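# Load two AA batteries into a remote's battery bay

## Task

Fit both AA batteries into the open battery compartment of the remote control, each with its polarity correct and seated fully home, compressing its spring. Repositioning the remote is allowed.

## Robot and tools

Robot: two arms, left_arm and right_arm, each with a two-finger gripper and a wrist camera. Fixed cameras cam_high and cam_low look on from a beam behind the arms; the wrist cameras are cam_left_wrist and cam_right_wrist. All four images are 672x504.

Frames. The scene frame has its origin at table-top height midway between the nominal bases, +x pointing out over the table, +y toward left_arm, +z up. left_arm's base sits near y = +0.325, right_arm's near y = -0.273, both slightly tilted. Reported gripper positions (metres) and quaternions (wxyz) are in each arm's own base frame. Fixed cameras and the table use the scene frame. The gripper's fingers point along its +z axis and spread along its y axis; the reported position is the point between the pads, just behind the tips. Reported values may be off by a few centimetres, more at long reach.

Rows. Every motion command is built from rows of 14 numbers, each in [-1, 1]: dx, dy, dz, rx, ry, rz, opening for left_arm, then the same seven for right_arm. Both arms are always included. The first six of each arm are an offset, not a pose: measured from that arm's Hand target as it stood when the action or move began, along that Hand target's own axes. Scale: 1.0 equals 0.6 m for dx, dy, dz and 180 degrees for rotation; rx, ry, rz form a single rotation vector. Sending an offset again moves the hand further. Six zeros re-request the current Hand target. The opening is absolute, not an offset: +1 fully open (about 87 mm between pads), +0.5 about 69 mm, 0 about 43 mm, -0.5 about 18 mm, -1 shut. A 0 opening is a real command, so resend the present opening to leave a gripper alone.

execute_actions(actions, cameras): actions is a list of up to 15-row tables; each row is one 1/30 s control step, and a table shorter than 15 rows holds its final row to fill out the step count. All rows of one action are counted from the action's starting Hand target. An empty actions list returns camera images and the full state. cameras takes names, ["all"], or []; an unknown name invalidates the call.

move(target, speed, blend, opening_speed, blocking, cameras): target is one 14-number row or a list of up to 15 rows; every row is an offset from the same starting Hand targets, not from the previous row. The grippers travel in straight lines, ending together, lasting between 0.5 s and 10 s. speed is top path speed in m/s, 0.002 to 2.9, default 0.25 (rotation capped at twice that in rad/s), one value or one per target. blend (metres) rounds corners at intermediate targets; 0 stops at each. opening_speed, 0.2 or more per second on the -1..+1 scale, ramps finger changes. blocking=false returns after about 0.5 s while the move continues. Moves do not avoid obstacles or the other arm, and grippers lag and overshoot more at high speed. Avoid paths passing near an arm's own base; go round it.

wait(seconds, cameras): 0 to 10 s, arms hold their last command; a running move continues. stop(cameras): brakes a running move. zoom_image(camera, region): enlarges [x0, y0, x1, y1] pixels (max 504x504) of one camera's latest image. finished_scene(scene): ends the current scene, passing its number; irreversible.

Results: end_effector_position and end_effector_quat_wxyz per arm; Hand target (last commanded pose after the 40-degree orientation clip, from which the next offsets count); Tool commands; grip_measured on the opening scale; Joint positions (gripper last, 0 closed to 1 open); Joint torques; Joint velocities (may read within noise). The move: line reports done, off_target, moving, held or fault, plus limits such as paced (pose clipped) or held (steps withheld). Grippers often settle short of their Hand target; sending the next command, even zeros, requests it again, or send the missing distance as an offset. Check position and tilt after each move. MOTOR HOT warns of heating; an OVER-TEMPERATURE FAULT folds that arm permanently; avoid long stretched holds or pushing into unreachable poses.

Gripping: first note grip_measured at contact, then command roughly 0.04 below it for a firm grip. Fast closing squeezes harder.

Avoid: dropping parts or releasing them while moving, fast impacts, hard pressing on fixed or heavy items, anything leaving the table, grippers or wrist cameras touching each other, strain on camera cables, and contact with the bar, plate and rail under the bases (up to 3 cm above the table). To end a push, command the target back past the gripper. Loose objects may occasionally be nudged by outside forces.

Each tool is called after "Emit:" as name(argument=value, ...), one argument or row to a line, values as JSON.

## Session

Emit:
execute_actions(
  actions=[],
)

Scene clock: 0.00 s.
left_arm: end_effector_position=(+0.3821, -0.0022, +0.0628) grip_measured=+0.970 end_effector_quat_wxyz=(+0.627, -0.003, +0.779, +0.031) | right_arm: end_effector_position=(+0.3597, -0.0079, +0.0534) grip_measured=+1.000 end_effector_quat_wxyz=(+0.613, +0.048, +0.788, -0.026)
Joint positions: left_arm=[-0.058 1.594 0.287 1.092 -0.109 0.021 0.985] | right_arm=[0.039 1.53 0.214 1.065 0.139 0.054 1]
Joint velocities: within noise
Joint torques (N m): no reading
Heat: left arm: 29 °C; right arm: 29 °C.
Hand target: left_arm +0.3852, -0.0013, +0.0686; +0.633, -0.005, +0.773, +0.032 | right_arm +0.3646, -0.0064, +0.0622; +0.625, +0.047, +0.779, -0.023
Tool commands: left_gripper/opening=+1.0 right_gripper/opening=+1.0

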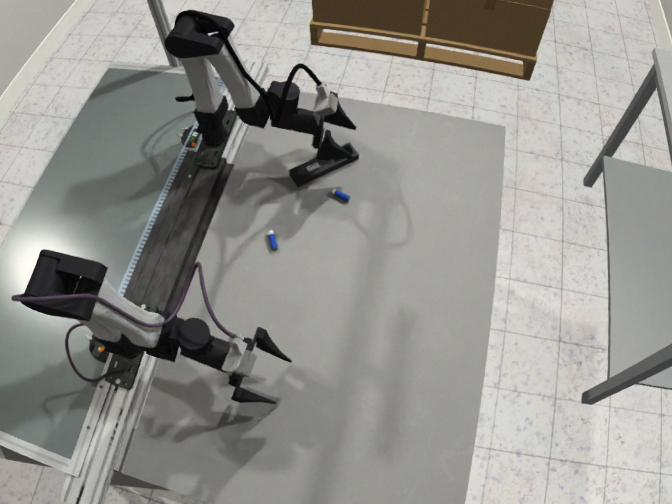

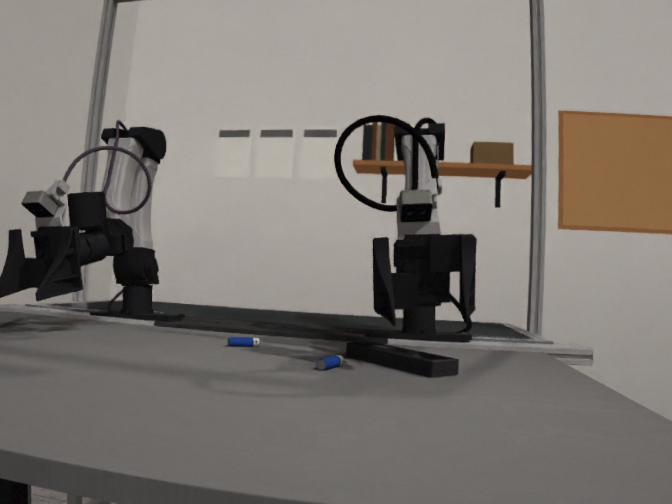

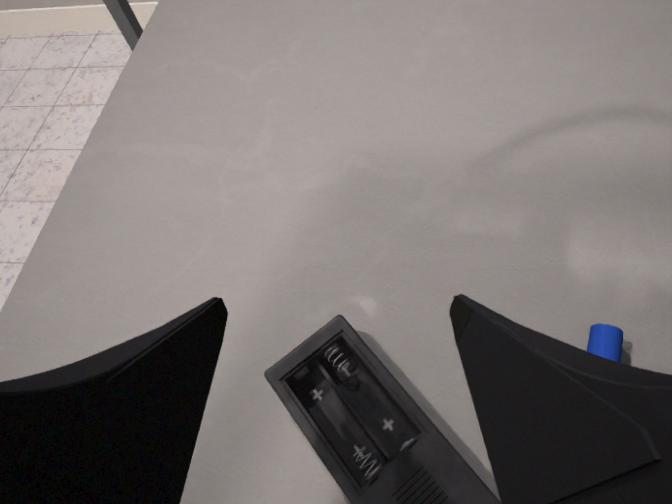

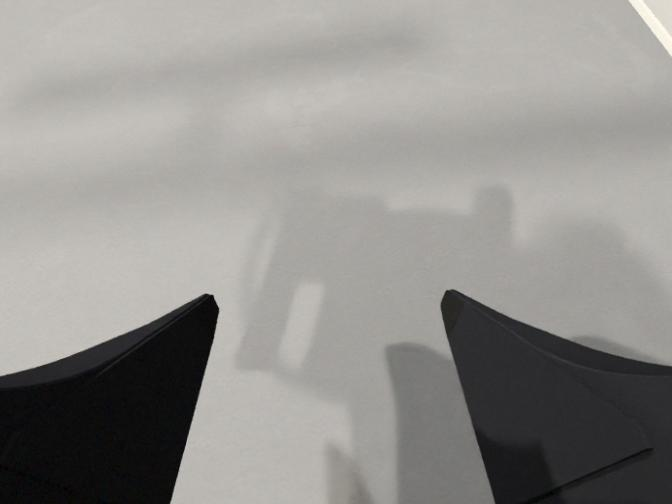

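Emit:
zoom_image(
  camera="cam_left_wrist",
  region=[230, 290, 530, 504],
)

Emit:
zoom_image(
  camera="cam_high",
  region=[220, 110, 400, 260],
)

Emit:
zoom_image(
  camera="cam_low",
  region=[210, 310, 480, 390],
)

Scaled by 1.680 from the camera's 672x504 image, which has a finer 960x720 frame.

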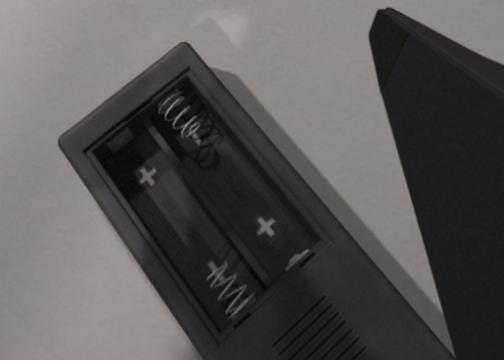

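Scaled by 2.800 from the camera's 672x504 image, which has a finer 960x720 frame.

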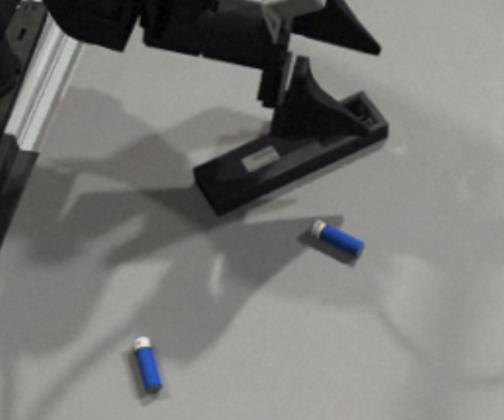

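Scaled by 1.867 from the camera's 672x504 image, which has a finer 960x720 frame.

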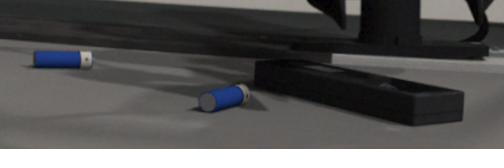

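Emit:
move(
  target=[-0.05, 0, 0.17, 0, 0.156, 0, 1, 0, 0, 0, 0, 0, 0, 1],
  speed=0.2,
  cameras=["all"],
)

Scene clock: 60.70 s.
left_arm: end_effector_position=(+0.4839, +0.0009, +0.0746) grip_measured=+0.970 end_effector_quat_wxyz=(+0.424, -0.007, +0.905, +0.034) | right_arm: end_effector_position=(+0.3597, -0.0079, +0.0534) grip_measured=+1.000 end_effector_quat_wxyz=(+0.613, +0.048, +0.788, -0.026)
Joint positions: left_arm=[-0.031 1.835 1.177 -0.039 -0.09 -0.004 0.985] | right_arm=[0.039 1.53 0.214 1.065 0.139 0.054 1]
Joint torques (N m): left_arm=[0.8 -7.47 10.52 1.56 0.11 0] | right_arm=[0.35 -4.78 5.42 1.95 -0.04 0.02]
Heat: left arm: 35 °C; right arm: 33 °C.
Hand target: left_arm +0.4910, +0.0034, +0.0780; +0.427, -0.013, +0.904, +0.030 | right_arm +0.3646, -0.0064, +0.0622; +0.625, +0.047, +0.779, -0.023
Off the commanded pose: left_arm 0.008 m, 1 deg | right_arm 0.010 m, 2 deg.
move: done
camera_calibration:
cam_left_wrist: T_world_to_cam=[[0.031691, -0.996999, -0.0706343, -0.00791968], [-0.99948, -0.0311862, -0.00823781, 0.506872], [0.00601027, 0.0708587, -0.997468, 0.215289], [0, 0, 0, 1]] pos_world=[0.505565, -0.00734356, 0.21836]

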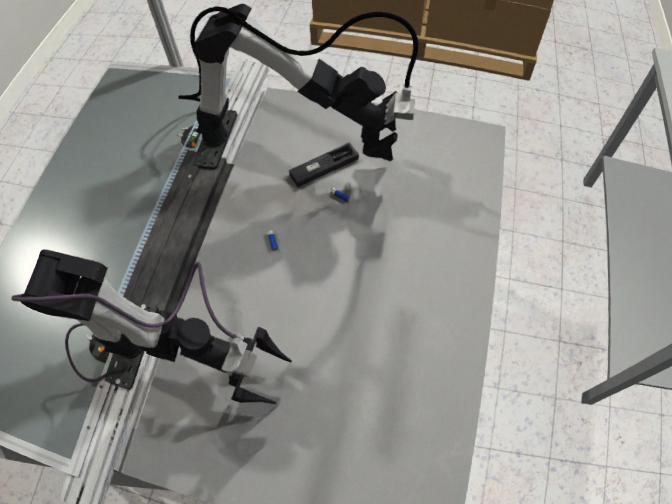

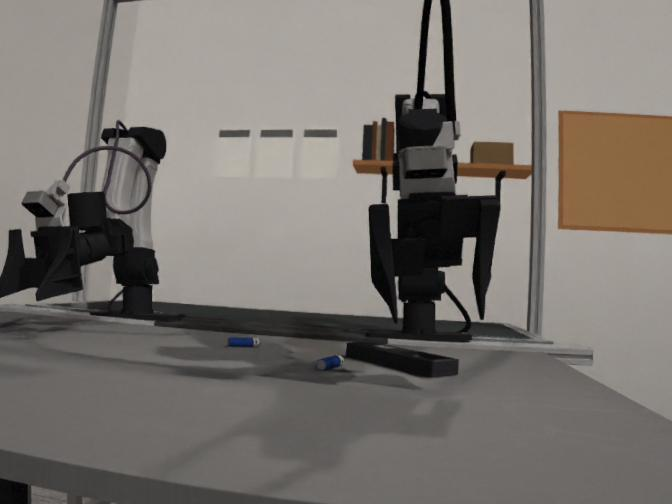

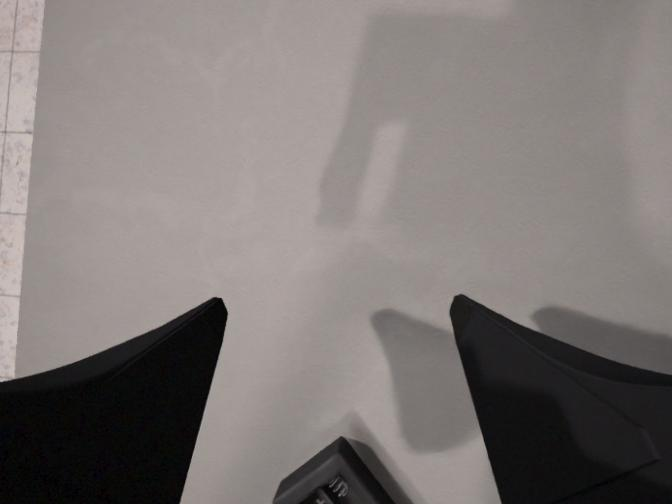

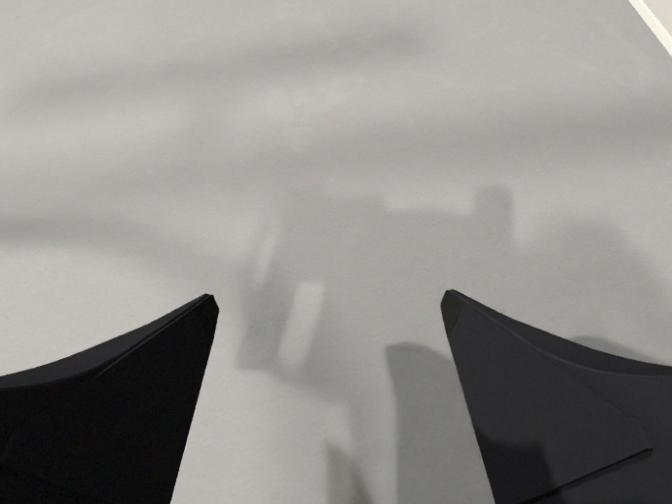

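Emit:
move(
  target=[0.02, -0.038, -0.267, 0, 0, 0, 1, 0, 0, 0, 0, 0, 0, 1],
  speed=0.2,
  cameras=["cam_left_wrist"],
)

Scene clock: 67.70 s.
left_arm: end_effector_position=(+0.3642, -0.0316, +0.1685) grip_measured=+0.970 end_effector_quat_wxyz=(+0.427, -0.007, +0.904, +0.025) | right_arm: end_effector_position=(+0.3597, -0.0079, +0.0534) grip_measured=+1.000 end_effector_quat_wxyz=(+0.613, +0.048, +0.788, -0.026)
Joint positions: left_arm=[-0.159 1.301 1.027 -0.425 -0.173 -0.094 0.985] | right_arm=[0.039 1.53 0.214 1.065 0.139 0.054 1]
Joint torques (N m): left_arm=[-0.42 -5.49 7.64 1.51 -0.16 0] | right_arm=[0.35 -4.85 5.44 1.95 -0.03 0.03]
Heat: left arm: 35 °C; right arm: 34 °C.
Hand target: left_arm +0.3610, -0.0297, +0.1692; +0.427, -0.013, +0.904, +0.030 | right_arm +0.3646, -0.0064, +0.0622; +0.625, +0.047, +0.779, -0.023
Off the commanded pose: left_arm 0.004 m, 1 deg | right_arm 0.010 m, 2 deg.
move: done
camera_calibration:
cam_left_wrist: T_world_to_cam=[[0.0248567, -0.998214, -0.0543207, -0.0301934], [-0.999585, -0.0240266, -0.0158806, 0.388575], [0.0145471, 0.0546929, -0.998397, 0.308428], [0, 0, 0, 1]] pos_world=[0.384677, -0.0376721, 0.312464]
Images, in order (width x height): cam_left_wrist 672x504.

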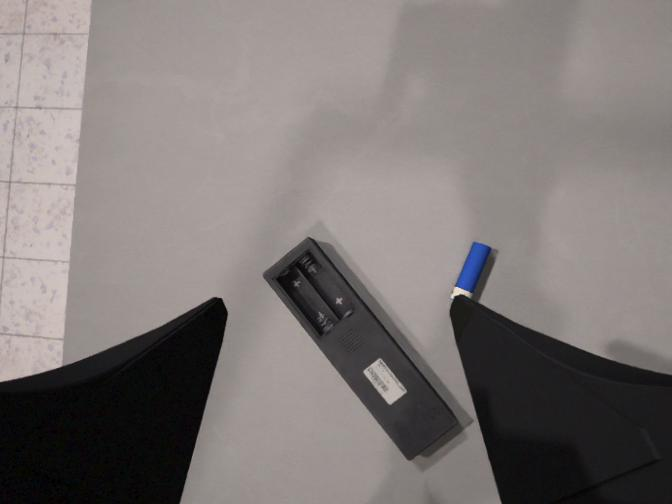

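Emit:
zoom_image(
  camera="cam_left_wrist",
  region=[250, 230, 370, 360],
)

Emit:
zoom_image(
  camera="cam_left_wrist",
  region=[430, 230, 510, 310],
)

Scaled by 3.877 from the camera's 672x504 image, which has a finer 960x720 frame.

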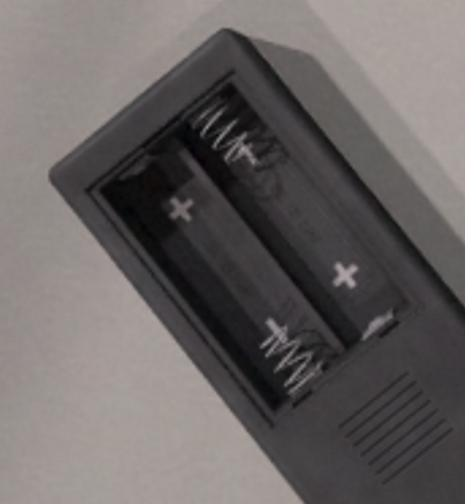

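Scaled by 6.300 from the camera's 672x504 image, which has a finer 960x720 frame.

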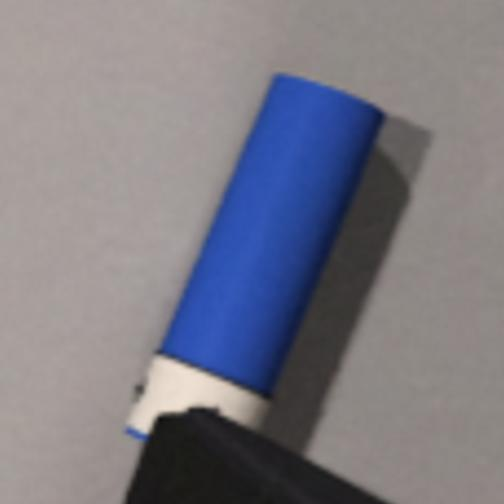

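Emit:
move(
  target=[0.174, -0.022, 0.047, -0.079, 0.276, -0.199, 1, 0, 0, 0, 0, 0, 0, 1],
  speed=0.2,
  cameras=["cam_left_wrist", "cam_high"],
)

Scene clock: 145.17 s.
left_arm: end_effector_position=(+0.3120, -0.0412, +0.0672) grip_measured=+0.970 end_effector_quat_wxyz=(+0.000, -0.334, +0.943, +0.004) | right_arm: end_effector_position=(+0.3597, -0.0079, +0.0534) grip_measured=+1.000 end_effector_quat_wxyz=(+0.613, +0.048, +0.788, -0.026)
Joint positions: left_arm=[-0.048 1.871 1.435 -1.139 -0.008 -0.729 0.985] | right_arm=[0.039 1.53 0.214 1.065 0.139 0.054 1]
Joint torques (N m): left_arm=[0.61 -7.09 9.51 0.15 0.11 0] | right_arm=[0.32 -4.78 5.41 1.95 -0.02 0.05]
Heat: left arm: 35 °C; right arm: 37 °C.
Hand target: left_arm +0.3170, -0.0408, +0.0702; -0.001, -0.342, +0.940, +0.000 | right_arm +0.3646, -0.0064, +0.0622; +0.625, +0.047, +0.779, -0.023
Off the commanded pose: left_arm 0.006 m, 1 deg | right_arm 0.010 m, 2 deg.
move: done
camera_calibration:
cam_left_wrist: T_world_to_cam=[[0.615586, -0.787994, -0.0109662, -0.222658], [-0.506366, -0.406162, 0.760674, 0.112763], [-0.603861, -0.462707, -0.649041, 0.356781], [0, 0, 0, 1]] pos_world=[0.40961, 0.0354323, 0.143348]
Images, in order (width x height): cam_high 672x504, cam_left_wrist 672x504.

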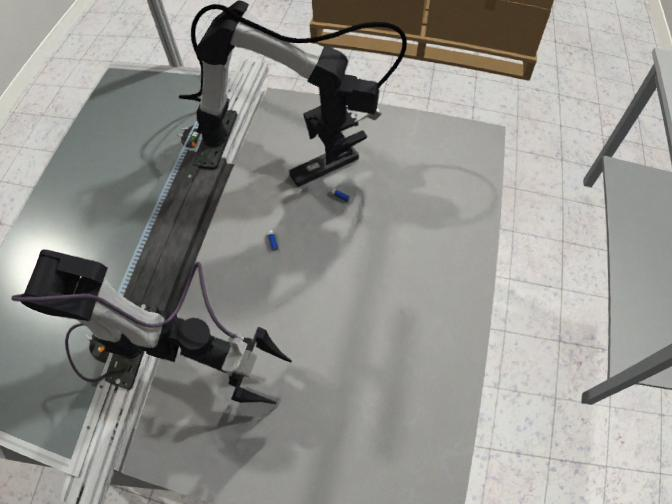

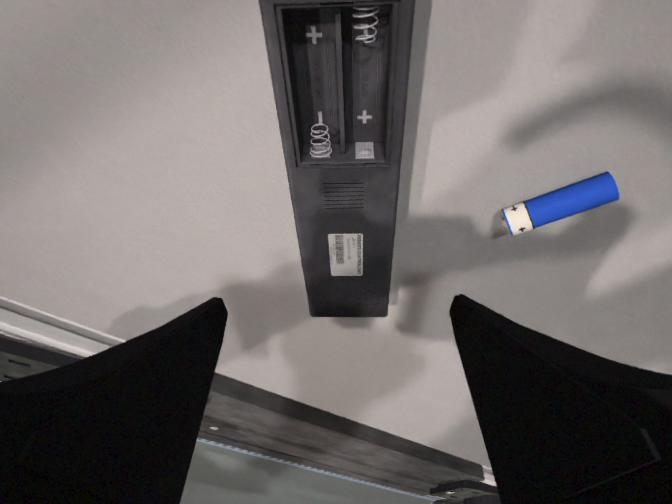

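Emit:
move(
  target=[0, -0.006, 0.0987, 0, 0, -0.014, 0.5, 0, 0, 0, 0, 0, 0, 1],
  speed=0.12,
  cameras=["cam_left_wrist", "cam_low"],
)

Scene clock: 169.00 s.
left_arm: end_effector_position=(+0.3152, -0.0430, +0.0156) grip_measured=+0.500 end_effector_quat_wxyz=(-0.003, -0.357, +0.934, +0.005) | right_arm: end_effector_position=(+0.3597, -0.0079, +0.0534) grip_measured=+1.000 end_effector_quat_wxyz=(+0.613, +0.048, +0.788, -0.026)
Joint positions: left_arm=[-0.048 1.94 1.316 -0.956 -0.007 -0.777 0.75] | right_arm=[0.039 1.53 0.214 1.065 0.139 0.054 1]
Joint torques (N m): left_arm=[0.24 -7.5 6.12 0.5 0.09 -0.01] | right_arm=[0.39 -4.86 5.45 1.94 -0.01 0.03]
Heat: left arm: 34 °C; right arm: 38 °C.
Hand target: left_arm +0.3193, -0.0436, +0.0111; -0.001, -0.363, +0.932, +0.000 | right_arm +0.3646, -0.0064, +0.0622; +0.625, +0.047, +0.779, -0.023
Off the commanded pose: left_arm 0.006 m, 1 deg | right_arm 0.010 m, 2 deg.
move: done
camera_calibration:
cam_left_wrist: T_world_to_cam=[[0.652719, -0.757452, -0.0149956, -0.236951], [-0.480954, -0.429583, 0.764291, 0.14376], [-0.585356, -0.491655, -0.644697, 0.317329], [0, 0, 0, 1]] pos_world=[0.409555, 0.0382947, 0.0911533]
Images, in order (width x height): cam_low 672x504, cam_left_wrist 672x504.

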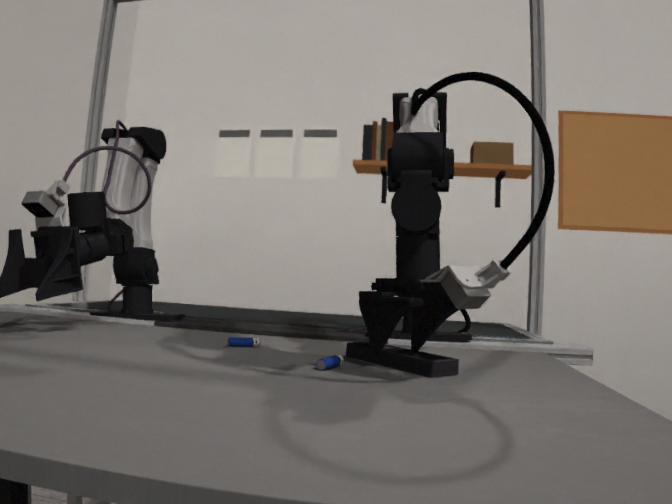

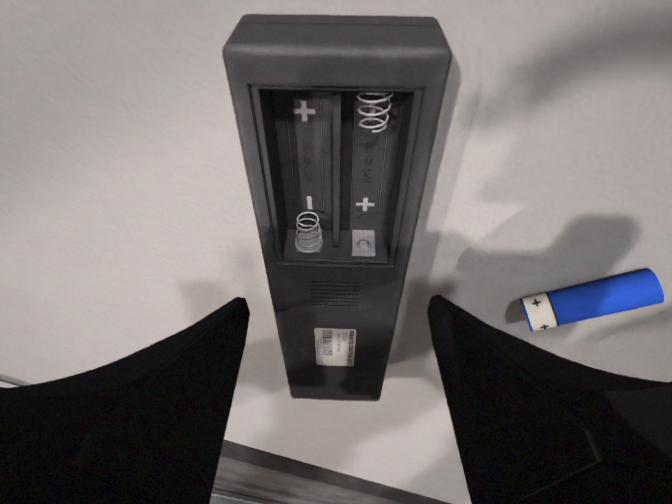

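Emit:
move(
  target=[
    [0, 0, 0.02, 0, 0, 0, 0.5, 0, 0, 0, 0, 0, 0, 1],
    [0, 0, 0.02, 0, 0, 0, 0.0, 0, 0, 0, 0, 0, 0, 1],
  ],
  speed=0.08,
  cameras=["cam_left_wrist"],
)

Scene clock: 179.10 s.
left_arm: end_effector_position=(+0.3162, -0.0433, +0.0047) grip_measured=+0.068 end_effector_quat_wxyz=(-0.001, -0.357, +0.934, +0.004) | right_arm: end_effector_position=(+0.3597, -0.0079, +0.0534) grip_measured=+1.000 end_effector_quat_wxyz=(+0.613, +0.048, +0.788, -0.026)
Joint positions: left_arm=[-0.048 1.956 1.291 -0.912 -0.006 -0.778 0.534] | right_arm=[0.039 1.53 0.214 1.065 0.139 0.054 1]
Joint torques (N m): left_arm=[0.27 -7.32 5.91 0.51 0.07 -0.01] | right_arm=[0.34 -4.82 5.41 1.95 -0.03 0.03]
Heat: left arm: 33 °C; right arm: 39 °C.
Hand target: left_arm +0.3193, -0.0436, -0.0009; -0.001, -0.363, +0.932, +0.000 | right_arm +0.3646, -0.0064, +0.0622; +0.625, +0.047, +0.779, -0.023
Off the commanded pose: left_arm 0.006 m, 1 deg | right_arm 0.010 m, 2 deg.
move: done
camera_calibration:
cam_left_wrist: T_world_to_cam=[[0.653601, -0.75676, -0.0109967, -0.238294], [-0.48394, -0.429054, 0.762702, 0.153519], [-0.5819, -0.493181, -0.646656, 0.309533], [0, 0, 0, 1]] pos_world=[0.410161, 0.0381924, 0.0804515]
Images, in order (width x height): cam_left_wrist 672x504.

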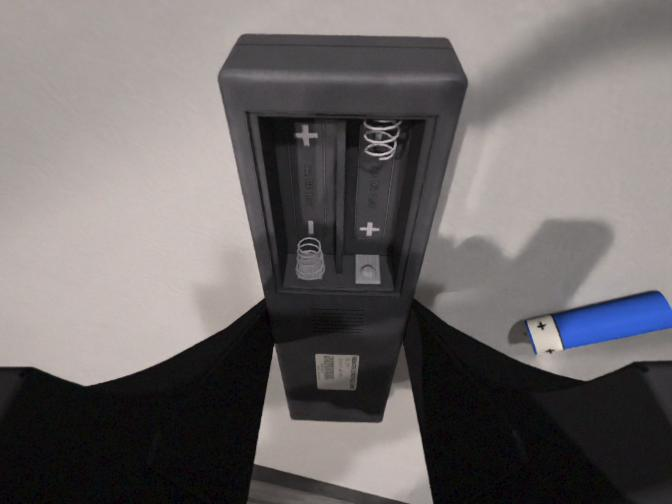

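Emit:
move(
  target=[
    [0, 0, -0.033, 0, 0, 0, 0.0, 0, 0, 0, 0, 0, 0, 1],
    [0.147, -0.028, -0.033, 0, 0, -0.19, 0.0, 0, 0, 0, 0, 0, 0, 1],
  ],
  speed=0.1,
  cameras=["cam_left_wrist", "cam_high", "cam_low"],
)

Scene clock: 207.87 s.
left_arm: end_effector_position=(+0.2587, -0.1116, +0.0096) grip_measured=+0.068 end_effector_quat_wxyz=(-0.014, -0.617, +0.787, +0.024) | right_arm: end_effector_position=(+0.3597, -0.0079, +0.0534) grip_measured=+1.000 end_effector_quat_wxyz=(+0.613, +0.048, +0.788, -0.026)
Joint positions: left_arm=[-0.263 1.749 1.039 -0.916 -0.006 -1.593 0.534] | right_arm=[0.039 1.53 0.214 1.065 0.139 0.054 1]
Joint torques (N m): left_arm=[-0.36 -9.57 5.76 0.32 0.05 -0.04] | right_arm=[0.36 -4.77 5.39 1.94 -0.04 0.03]
Heat: left arm: 34 °C; right arm: 40 °C.
Hand target: left_arm +0.2656, -0.1156, +0.0190; -0.001, -0.621, +0.784, +0.000 | right_arm +0.3646, -0.0064, +0.0622; +0.625, +0.047, +0.779, -0.023
Off the commanded pose: left_arm 0.012 m, 3 deg | right_arm 0.010 m, 2 deg.
move: off_target (left_arm)
camera_calibration:
cam_left_wrist: T_world_to_cam=[[0.965192, -0.255058, -0.0578708, -0.276406], [-0.123978, -0.641016, 0.757448, -0.024182], [-0.23029, -0.723909, -0.650325, 0.12887], [0, 0, 0, 1]] pos_world=[0.293464, 0.0072894, 0.0861282]
Images, in order (width x height): cam_high 672x504, cam_low 672x504, cam_left_wrist 672x504.

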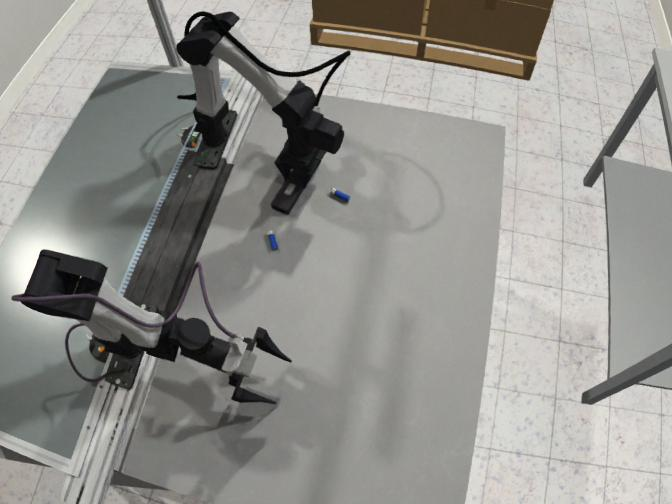

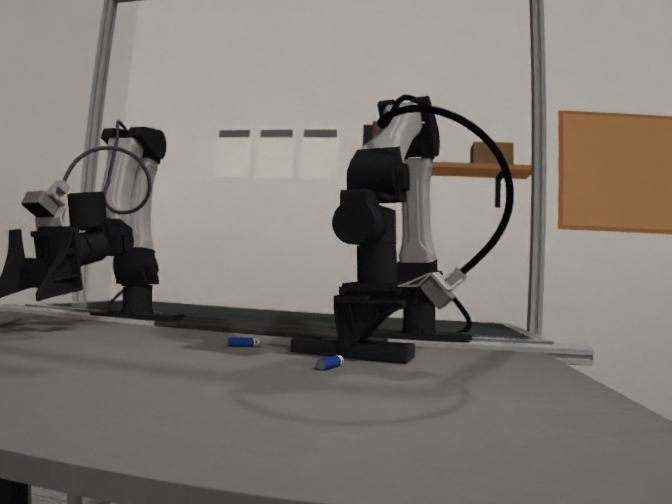

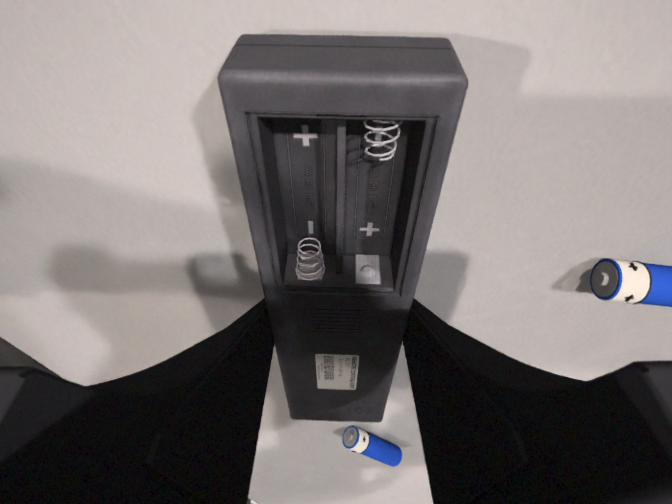

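Emit:
move(
  target=[0, 0, 0.012, 0, 0, 0, 0.0, 0, 0, 0, 0, 0, 0, 1],
  speed=0.04,
  cameras=["cam_left_wrist"],
)

Scene clock: 213.93 s.
left_arm: end_effector_position=(+0.2596, -0.1133, +0.0074) grip_measured=+0.068 end_effector_quat_wxyz=(-0.014, -0.617, +0.786, +0.018) | right_arm: end_effector_position=(+0.3597, -0.0079, +0.0534) grip_measured=+1.000 end_effector_quat_wxyz=(+0.613, +0.048, +0.788, -0.026)
Joint positions: left_arm=[-0.263 1.749 1.028 -0.894 0.002 -1.594 0.534] | right_arm=[0.039 1.53 0.214 1.065 0.139 0.054 1]
Joint torques (N m): left_arm=[-0.35 -8.58 5.16 0.42 -0.03 -0.02] | right_arm=[0.39 -4.78 5.44 1.96 -0.03 0.04]
Heat: left arm: 35 °C; right arm: 40 °C.
Hand target: left_arm +0.2657, -0.1156, +0.0118; -0.001, -0.620, +0.784, +0.000 | right_arm +0.3646, -0.0064, +0.0622; +0.625, +0.047, +0.779, -0.023
Off the commanded pose: left_arm 0.008 m, 3 deg | right_arm 0.010 m, 2 deg.
move: off_target (left_arm)
camera_calibration:
cam_left_wrist: T_world_to_cam=[[0.965905, -0.254475, -0.0476455, -0.278062], [-0.129283, -0.633542, 0.762831, -0.0211989], [-0.224307, -0.730662, -0.64484, 0.12409], [0, 0, 0, 1]] pos_world=[0.293675, 0.00647769, 0.0829411]
Images, in order (width x height): cam_left_wrist 672x504.

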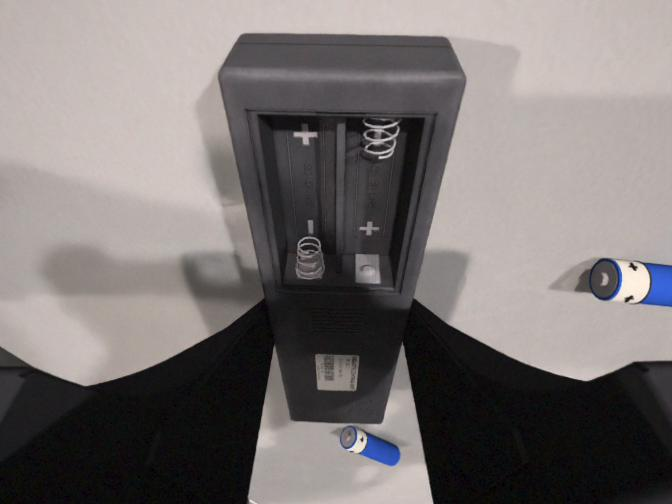

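Emit:
move(
  target=[
    [0, 0, 0.005, 0, 0, 0, 0.0, 0, 0, 0, 0, 0, 0, 1],
    [0, 0, 0.005, 0, 0, 0, 0.35, 0, 0, 0, 0, 0, 0, 1],
  ],
  speed=0.04,
  opening_speed=0.5,
  cameras=["cam_left_wrist"],
)

Scene clock: 225.03 s.
left_arm: end_effector_position=(+0.2606, -0.1137, +0.0052) grip_measured=+0.350 end_effector_quat_wxyz=(-0.011, -0.618, +0.786, +0.013) | right_arm: end_effector_position=(+0.3597, -0.0079, +0.0534) grip_measured=+1.000 end_effector_quat_wxyz=(+0.613, +0.048, +0.788, -0.026)
Joint positions: left_arm=[-0.263 1.747 1.016 -0.875 0.002 -1.595 0.675] | right_arm=[0.039 1.53 0.214 1.065 0.139 0.054 1]
Joint torques (N m): left_arm=[-0.35 -8.03 5.53 0.38 -0.04 -0.02] | right_arm=[0.35 -4.79 5.41 1.95 -0.03 0.04]
Heat: left arm: 36 °C; right arm: 40 °C.
Hand target: left_arm +0.2656, -0.1156, +0.0087; -0.001, -0.620, +0.784, +0.000 | right_arm +0.3646, -0.0064, +0.0622; +0.625, +0.047, +0.779, -0.023
Off the commanded pose: left_arm 0.006 m, 2 deg | right_arm 0.010 m, 2 deg.
move: done
camera_calibration:
cam_left_wrist: T_world_to_cam=[[0.96643, -0.254192, -0.0374142, -0.27938], [-0.136418, -0.631058, 0.763646, -0.017547], [-0.217723, -0.732906, -0.64455, 0.120702], [0, 0, 0, 1]] pos_world=[0.293887, 0.00637383, 0.0807454]
Images, in order (width x height): cam_left_wrist 672x504.

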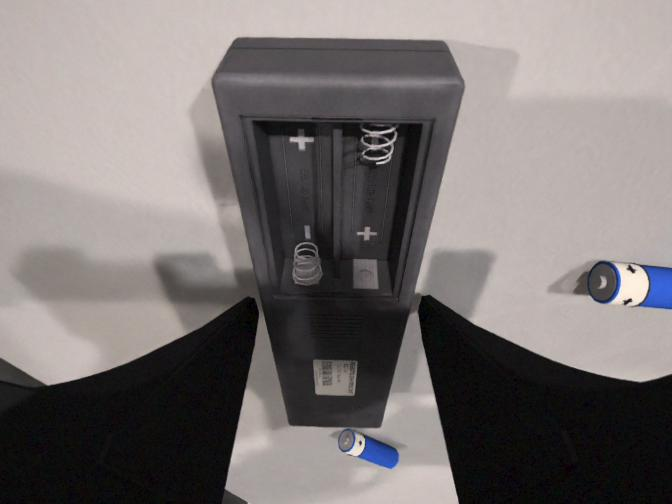

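Emit:
move(
  target=[
    [0, 0, -0.1, 0, 0, 0, 0.35, 0, 0, 0, 0, 0, 0, 1],
    [0.305, -0.0147, -0.119, 0, 0, 0.804, 0.0, 0, 0, 0, 0, 0, 0, 1],
  ],
  speed=0.25,
  blend=0.03,
  cameras=["cam_left_wrist", "cam_high"],
)

Scene clock: 271.23 s.
left_arm: end_effector_position=(+0.2304, -0.2951, +0.0802) grip_measured=+0.000 end_effector_quat_wxyz=(+0.004, +0.557, +0.831, -0.003) | right_arm: end_effector_position=(+0.3597, -0.0079, +0.0534) grip_measured=+1.000 end_effector_quat_wxyz=(+0.613, +0.048, +0.788, -0.026)
Joint positions: left_arm=[-0.934 2.13 1.862 -1.293 0.002 0.247 0.5] | right_arm=[0.039 1.53 0.214 1.065 0.139 0.054 1]
Joint torques (N m): left_arm=[0.06 -8.88 9.28 0.12 0.07 0.17] | right_arm=[0.34 -4.75 5.44 1.95 -0.03 0.03]
Heat: left arm: 35 °C; right arm: 42 °C.
Hand target: left_arm +0.2322, -0.2957, +0.0804; +0.000, +0.559, +0.829, -0.001 | right_arm +0.3646, -0.0064, +0.0622; +0.625, +0.047, +0.779, -0.023
Off the commanded pose: left_arm 0.002 m, 1 deg | right_arm 0.010 m, 2 deg.
move: done; blend cut to 0.0299 m at target 1
camera_calibration:
cam_left_wrist: T_world_to_cam=[[-0.931593, -0.36349, -0.00304107, 0.108807], [-0.239903, 0.608523, 0.756404, 0.196799], [-0.273095, 0.70539, -0.654098, 0.467317], [0, 0, 0, 1]] pos_world=[0.276198, -0.409847, 0.157142]
Images, in order (width x height): cam_high 672x504, cam_left_wrist 672x504.

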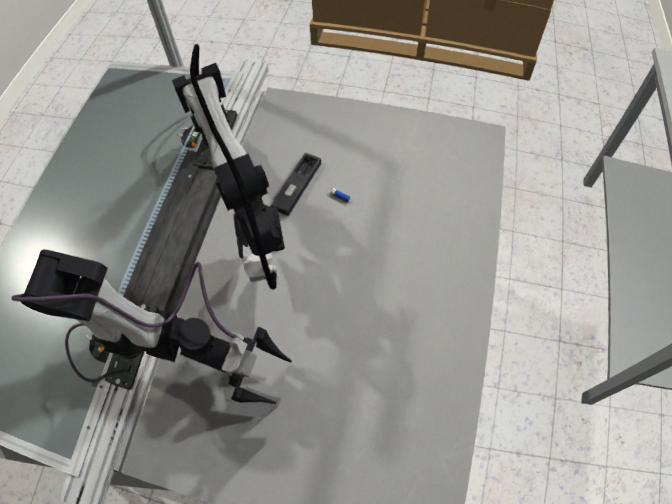

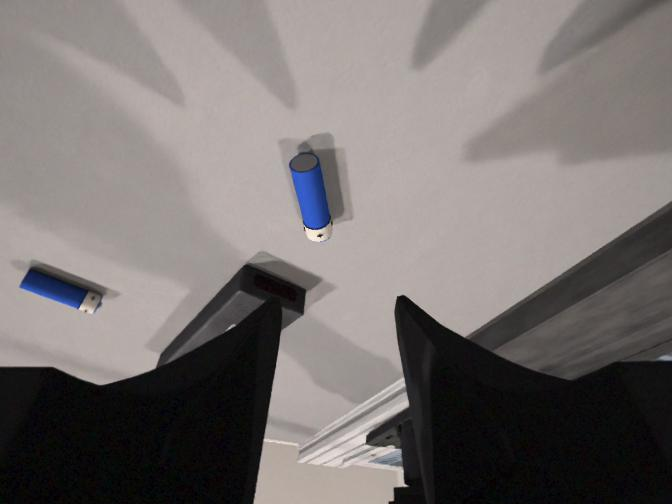

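Emit:
move(
  target=[0.0235, 0.0223, 0.1157, 0, 0, -0.028, 0.0, 0, 0, 0, 0, 0, 0, 1],
  speed=0.12,
  cameras=["cam_left_wrist", "cam_low"],
)

Scene clock: 291.60 s.
left_arm: end_effector_position=(+0.2357, -0.2774, +0.0163) grip_measured=+0.000 end_effector_quat_wxyz=(-0.003, +0.529, +0.849, +0.000) | right_arm: end_effector_position=(+0.3597, -0.0079, +0.0534) grip_measured=+1.000 end_effector_quat_wxyz=(+0.613, +0.048, +0.788, -0.026)
Joint positions: left_arm=[-0.891 2.144 1.625 -1.056 0.002 0.223 0.5] | right_arm=[0.039 1.53 0.214 1.065 0.139 0.054 1]
Joint torques (N m): left_arm=[0.64 -9.24 6.28 0.48 0.06 0.01] | right_arm=[0.43 -4.82 5.45 1.95 -0.03 0.02]
Heat: left arm: 37 °C; right arm: 42 °C.
Hand target: left_arm +0.2394, -0.2776, +0.0109; +0.000, +0.522, +0.853, -0.001 | right_arm +0.3646, -0.0064, +0.0622; +0.625, +0.047, +0.779, -0.023
Off the commanded pose: left_arm 0.006 m, 1 deg | right_arm 0.010 m, 2 deg.
move: done
camera_calibration:
cam_left_wrist: T_world_to_cam=[[-0.905289, -0.424796, 0.000653435, 0.0966807], [-0.272863, 0.582679, 0.765527, 0.236025], [-0.325573, 0.692844, -0.643404, 0.423231], [0, 0, 0, 1]] pos_world=[0.289719, -0.38969, 0.0915613]
Images, in order (width x height): cam_low 672x504, cam_left_wrist 672x504.

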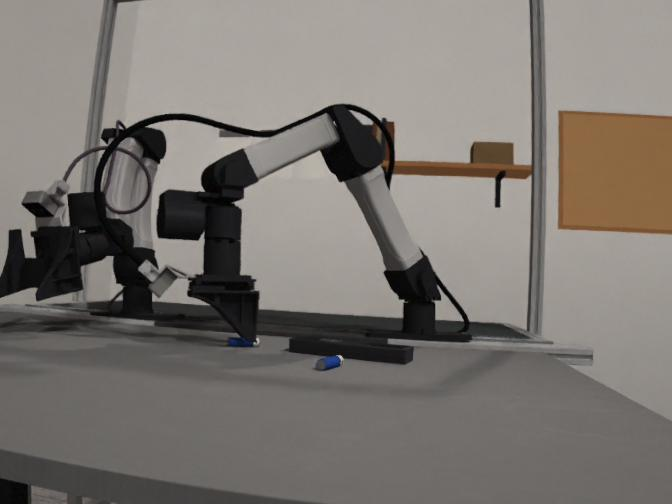

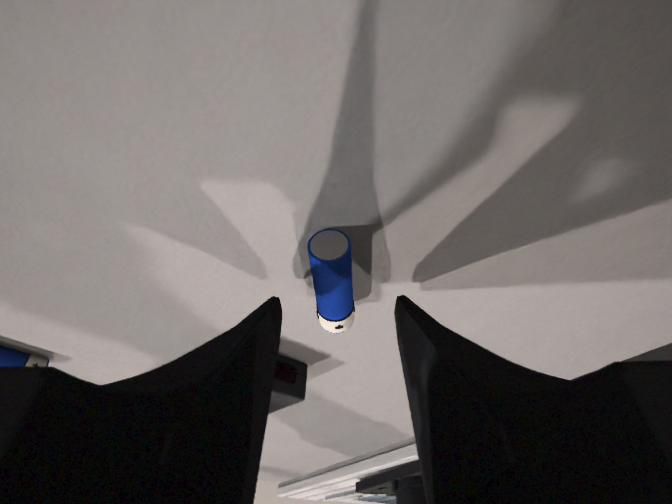

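Emit:
move(
  target=[
    [0, 0, 0.0145, 0, 0, -0.015, 0.0, 0, 0, 0, 0, 0, 0, 1],
    [0, 0, 0.0145, 0, 0, -0.015, -0.68, 0, 0, 0, 0, 0, 0, 1],
  ],
  speed=0.08,
  opening_speed=1.0,
  cameras=["cam_left_wrist"],
)

Scene clock: 307.00 s.
left_arm: end_effector_position=(+0.2357, -0.2788, +0.0093) grip_measured=-0.616 end_effector_quat_wxyz=(+0.000, +0.510, +0.860, -0.001) | right_arm: end_effector_position=(+0.3597, -0.0079, +0.0534) grip_measured=+1.000 end_effector_quat_wxyz=(+0.613, +0.048, +0.788, -0.026)
Joint positions: left_arm=[-0.888 2.152 1.609 -1.026 0.002 0.181 0.192] | right_arm=[0.039 1.53 0.214 1.065 0.139 0.054 1]
Joint torques (N m): left_arm=[0.81 -8.96 6.04 0.48 0.05 0] | right_arm=[0.32 -4.79 5.46 1.95 -0.04 0.03]
Heat: left arm: 37 °C; right arm: 43 °C.
Hand target: left_arm +0.2392, -0.2776, +0.0022; -0.001, +0.502, +0.865, -0.001 | right_arm +0.3646, -0.0064, +0.0622; +0.625, +0.047, +0.779, -0.023
Off the commanded pose: left_arm 0.008 m, 1 deg | right_arm 0.010 m, 2 deg.
move: done
camera_calibration:
cam_left_wrist: T_world_to_cam=[[-0.885407, -0.464816, -0.000712497, 0.0802016], [-0.301619, 0.573373, 0.761754, 0.24651], [-0.353667, 0.674677, -0.647866, 0.421346], [0, 0, 0, 1]] pos_world=[0.294379, -0.388336, 0.0852532]
Images, in order (width x height): cam_left_wrist 672x504.

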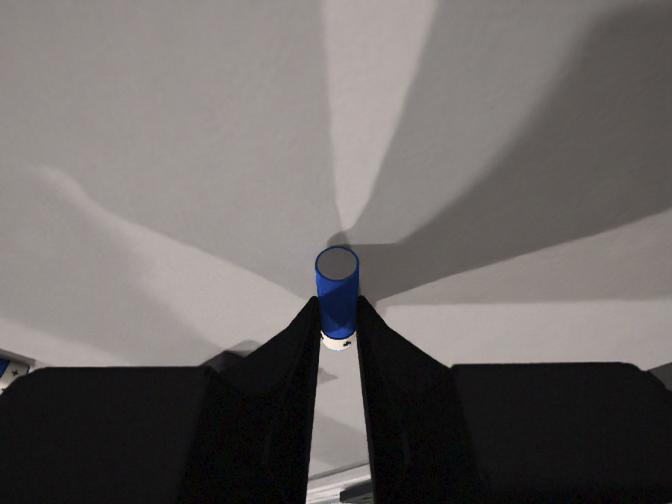

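Emit:
zoom_image(
  camera="cam_left_wrist",
  region=[270, 220, 410, 370],
)

Scaled by 3.360 from the camera's 672x504 image, which has a finer 960x720 frame.

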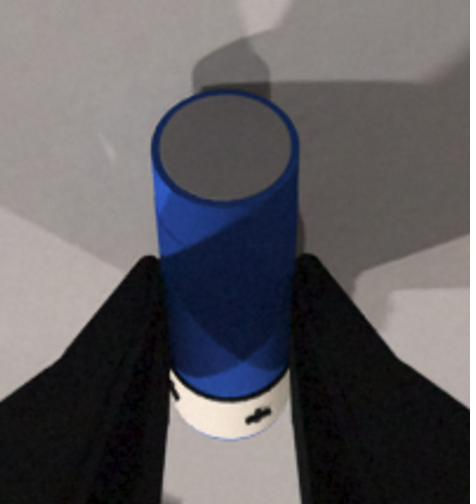

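Emit:
move(
  target=[
    [0, 0, 0, 0, 0, 0, -0.3, 0, 0, 0, 0, 0, 0, 1],
    [0.0233, 0, 0.007, 0, 0, 0, -0.3, 0, 0, 0, 0, 0, 0, 1],
  ],
  speed=0.05,
  opening_speed=1.0,
  cameras=["cam_left_wrist"],
)

Emit:
move(
  target=[0, 0, 0.007, 0, 0, 0, -0.3, 0, 0, 0, 0, 0, 0, 1],
  speed=0.03,
)

Emit:
move(
  target=[0, 0, 0.007, 0, 0, 0, -0.3, 0, 0, 0, 0, 0, 0, 1],
  speed=0.03,
)

Scene clock: 365.97 s.
left_arm: end_effector_position=(+0.2339, -0.2751, +0.0064) grip_measured=-0.300 end_effector_quat_wxyz=(+0.010, +0.508, +0.862, -0.007) | right_arm: end_effector_position=(+0.3597, -0.0079, +0.0534) grip_measured=+1.000 end_effector_quat_wxyz=(+0.613, +0.048, +0.788, -0.026)
Joint positions: left_arm=[-0.884 2.118 1.547 -0.975 0.006 0.18 0.35] | right_arm=[0.039 1.53 0.214 1.065 0.139 0.054 1]
Joint torques (N m): left_arm=[0.98 -9.51 3.43 0.46 0.03 0.06] | right_arm=[0.36 -4.83 5.42 1.94 -0.04 0.04]
Heat: left arm: 39 °C; right arm: 44 °C.
Hand target: left_arm +0.2324, -0.2655, -0.0020; +0.000, +0.502, +0.865, -0.001 | right_arm +0.3646, -0.0064, +0.0622; +0.625, +0.047, +0.779, -0.023
Off the commanded pose: left_arm 0.013 m, 2 deg | right_arm 0.010 m, 2 deg.
move: off_target (left_arm)
camera_calibration:
cam_left_wrist: T_world_to_cam=[[-0.883281, -0.468841, -0.00182734, 0.0787852], [-0.313119, 0.586996, 0.746587, 0.252543], [-0.348958, 0.660018, -0.665285, 0.41129], [0, 0, 0, 1]] pos_world=[0.292189, -0.382763, 0.0852235]
Images, in order (width x height): cam_left_wrist 672x504.

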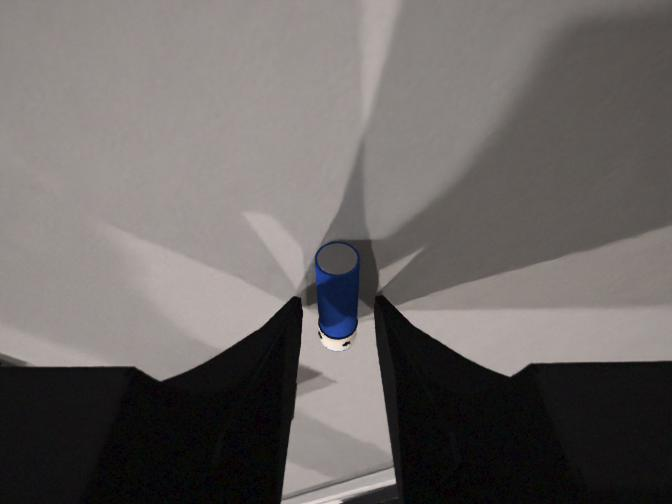

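Scene clock: 366.67 s.
left_arm: end_effector_position=(+0.2339, -0.2751, +0.0062) grip_measured=-0.300 end_effector_quat_wxyz=(+0.012, +0.508, +0.861, -0.007) | right_arm: end_effector_position=(+0.3597, -0.0079, +0.0534) grip_measured=+1.000 end_effector_quat_wxyz=(+0.613, +0.048, +0.788, -0.026)
Joint positions: left_arm=[-0.884 2.115 1.541 -0.969 0.006 0.18 0.35] | right_arm=[0.039 1.53 0.214 1.065 0.139 0.054 1]
Joint torques (N m): left_arm=[1.01 -8.87 3.14 0.54 0.03 0.06] | right_arm=[0.32 -4.79 5.41 1.95 -0.03 0.02]
Heat: left arm: 39 °C; right arm: 44 °C.
Hand target: left_arm +0.2324, -0.2655, -0.0062; +0.000, +0.502, +0.865, -0.001 | right_arm +0.3646, -0.0064, +0.0622; +0.625, +0.047, +0.779, -0.023
Off the commanded pose: left_arm 0.016 m, 2 deg | right_arm 0.010 m, 2 deg.
move: off_target (left_arm)

Scene clock: 367.37 s.
left_arm: end_effector_position=(+0.2337, -0.2751, +0.0059) grip_measured=-0.300 end_effector_quat_wxyz=(+0.014, +0.508, +0.861, -0.008) | right_arm: end_effector_position=(+0.3597, -0.0079, +0.0534) grip_measured=+1.000 end_effector_quat_wxyz=(+0.613, +0.048, +0.788, -0.026)
Joint positions: left_arm=[-0.884 2.112 1.535 -0.963 0.006 0.18 0.35] | right_arm=[0.039 1.53 0.214 1.065 0.139 0.054 1]
Joint torques (N m): left_arm=[0.99 -8.2 2.8 0.64 0.02 0.07] | right_arm=[0.4 -4.78 5.44 1.94 -0.04 0.03]
Heat: left arm: 39 °C; right arm: 44 °C.
Hand target: left_arm +0.2323, -0.2655, -0.0104; -0.001, +0.502, +0.865, -0.001 | right_arm +0.3646, -0.0064, +0.0622; +0.625, +0.047, +0.779, -0.023
Off the commanded pose: left_arm 0.019 m, 2 deg | right_arm 0.010 m, 2 deg.
move: off_target (left_arm)

Emit:
move(
  target=[0, 0, -0.0283, 0, 0, 0, -0.3, 0, 0, 0, 0, 0, 0, 1],
  speed=0.05,
  cameras=["cam_left_wrist"],
)

Scene clock: 378.13 s.
left_arm: end_effector_position=(+0.2339, -0.2753, +0.0068) grip_measured=-0.300 end_effector_quat_wxyz=(+0.014, +0.508, +0.861, -0.008) | right_arm: end_effector_position=(+0.3597, -0.0079, +0.0534) grip_measured=+1.000 end_effector_quat_wxyz=(+0.613, +0.048, +0.788, -0.026)
Joint positions: left_arm=[-0.884 2.11 1.537 -0.965 0.006 0.18 0.35] | right_arm=[0.039 1.53 0.214 1.065 0.139 0.054 1]
Joint torques (N m): left_arm=[0.95 -9.77 6.23 0.07 0.03 0.06] | right_arm=[0.34 -4.81 5.41 1.95 -0.02 0.03]
Heat: left arm: 38 °C; right arm: 44 °C.
Hand target: left_arm +0.2324, -0.2656, +0.0066; +0.000, +0.502, +0.865, -0.001 | right_arm +0.3646, -0.0064, +0.0622; +0.625, +0.047, +0.779, -0.023
Off the commanded pose: left_arm 0.010 m, 2 deg | right_arm 0.010 m, 2 deg.
move: done
camera_calibration:
cam_left_wrist: T_world_to_cam=[[-0.883288, -0.468821, -0.00311228, 0.0787447], [-0.316844, 0.592034, 0.741017, 0.254649], [-0.345562, 0.655517, -0.671479, 0.409642], [0, 0, 0, 1]] pos_world=[0.291795, -0.382371, 0.0866127]
Images, in order (width x height): cam_left_wrist 672x504.

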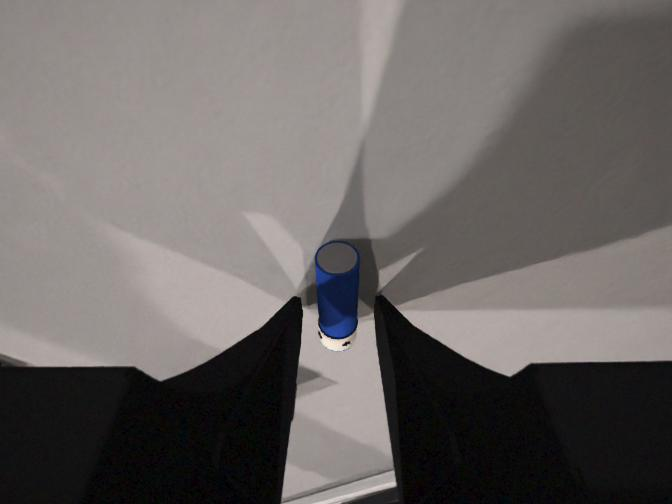

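Emit:
move(
  target=[
    [0, 0, -0.05, 0, 0, 0, -0.3, 0, 0, 0, 0, 0, 0, 1],
    [0, 0, 0, 0, 0, 0, -0.3, 0, 0, 0, 0, 0, 0, 1],
  ],
  speed=0.1,
  cameras=["cam_left_wrist"],
)

Scene clock: 385.40 s.
left_arm: end_effector_position=(+0.2271, -0.2659, +0.0087) grip_measured=-0.300 end_effector_quat_wxyz=(-0.008, +0.507, +0.862, +0.000) | right_arm: end_effector_position=(+0.3597, -0.0079, +0.0534) grip_measured=+1.000 end_effector_quat_wxyz=(+0.613, +0.048, +0.788, -0.026)
Joint positions: left_arm=[-0.882 2.11 1.538 -1.012 0.006 0.18 0.35] | right_arm=[0.039 1.53 0.214 1.065 0.139 0.054 1]
Joint torques (N m): left_arm=[0.88 -9.74 6.01 0.47 0.04 0.08] | right_arm=[0.34 -4.82 5.41 1.95 -0.02 0.03]
Heat: left arm: 38 °C; right arm: 44 °C.
Hand target: left_arm +0.2324, -0.2655, +0.0066; -0.001, +0.502, +0.865, -0.001 | right_arm +0.3646, -0.0064, +0.0622; +0.625, +0.047, +0.779, -0.023
Off the commanded pose: left_arm 0.006 m, 1 deg | right_arm 0.010 m, 2 deg.
move: done
camera_calibration:
cam_left_wrist: T_world_to_cam=[[-0.882334, -0.470585, 0.00603363, 0.0763211], [-0.295656, 0.56423, 0.770865, 0.233103], [-0.366162, 0.678376, -0.63697, 0.412932], [0, 0, 0, 1]] pos_world=[0.287459, -0.375731, 0.0828741]
Images, in order (width x height): cam_left_wrist 672x504.

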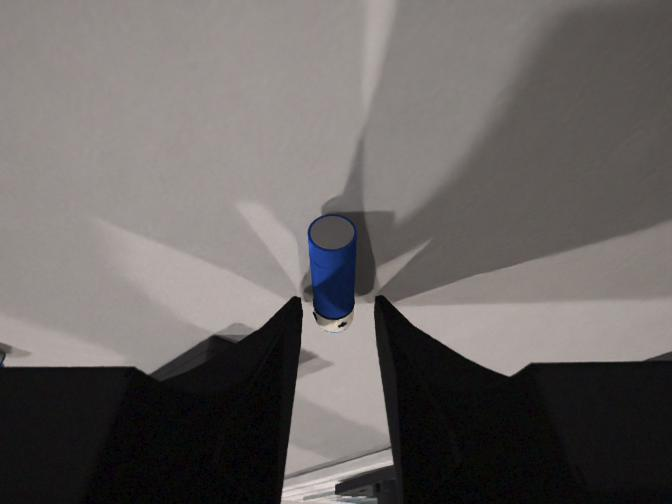

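Emit:
move(
  target=[
    [0, 0, -0.04, 0, 0, 0, -0.3, 0, 0, 0, 0, 0, 0, 1],
    [0, 0.002, -0.0058, 0, 0, 0, -0.3, 0, 0, 0, 0, 0, 0, 1],
    [0, 0.002, -0.0058, 0, 0, 0, -0.68, 0, 0, 0, 0, 0, 0, 1],
  ],
  speed=0.1,
  opening_speed=1.0,
  cameras=["cam_left_wrist"],
)

Scene clock: 394.83 s.
left_arm: end_effector_position=(+0.2280, -0.2652, +0.0110) grip_measured=-0.622 end_effector_quat_wxyz=(-0.009, +0.505, +0.863, +0.000) | right_arm: end_effector_position=(+0.3597, -0.0079, +0.0534) grip_measured=+1.000 end_effector_quat_wxyz=(+0.613, +0.048, +0.788, -0.026)
Joint positions: left_arm=[-0.879 2.11 1.547 -1.024 0.006 0.18 0.189] | right_arm=[0.039 1.53 0.214 1.065 0.139 0.054 1]
Joint torques (N m): left_arm=[0.8 -9.95 6 0.46 0.02 0.11] | right_arm=[0.36 -4.82 5.48 1.95 -0.04 0.03]
Heat: left arm: 38 °C; right arm: 44 °C.
Hand target: left_arm +0.2334, -0.2649, +0.0100; -0.001, +0.502, +0.865, -0.001 | right_arm +0.3646, -0.0064, +0.0622; +0.625, +0.047, +0.779, -0.023
Off the commanded pose: left_arm 0.005 m, 1 deg | right_arm 0.010 m, 2 deg.
move: done
camera_calibration:
cam_left_wrist: T_world_to_cam=[[-0.880704, -0.473621, 0.00659783, 0.076347], [-0.296234, 0.561613, 0.772552, 0.230592], [-0.369602, 0.678435, -0.634917, 0.415055], [0, 0, 0, 1]] pos_world=[0.288953, -0.374932, 0.0848777]
Images, in order (width x height): cam_left_wrist 672x504.

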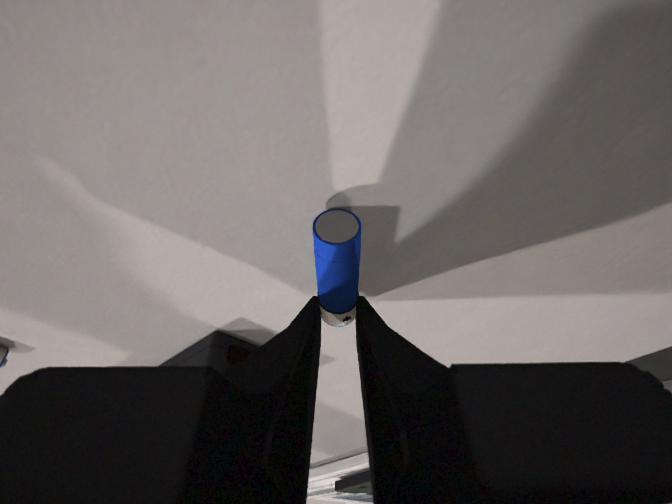

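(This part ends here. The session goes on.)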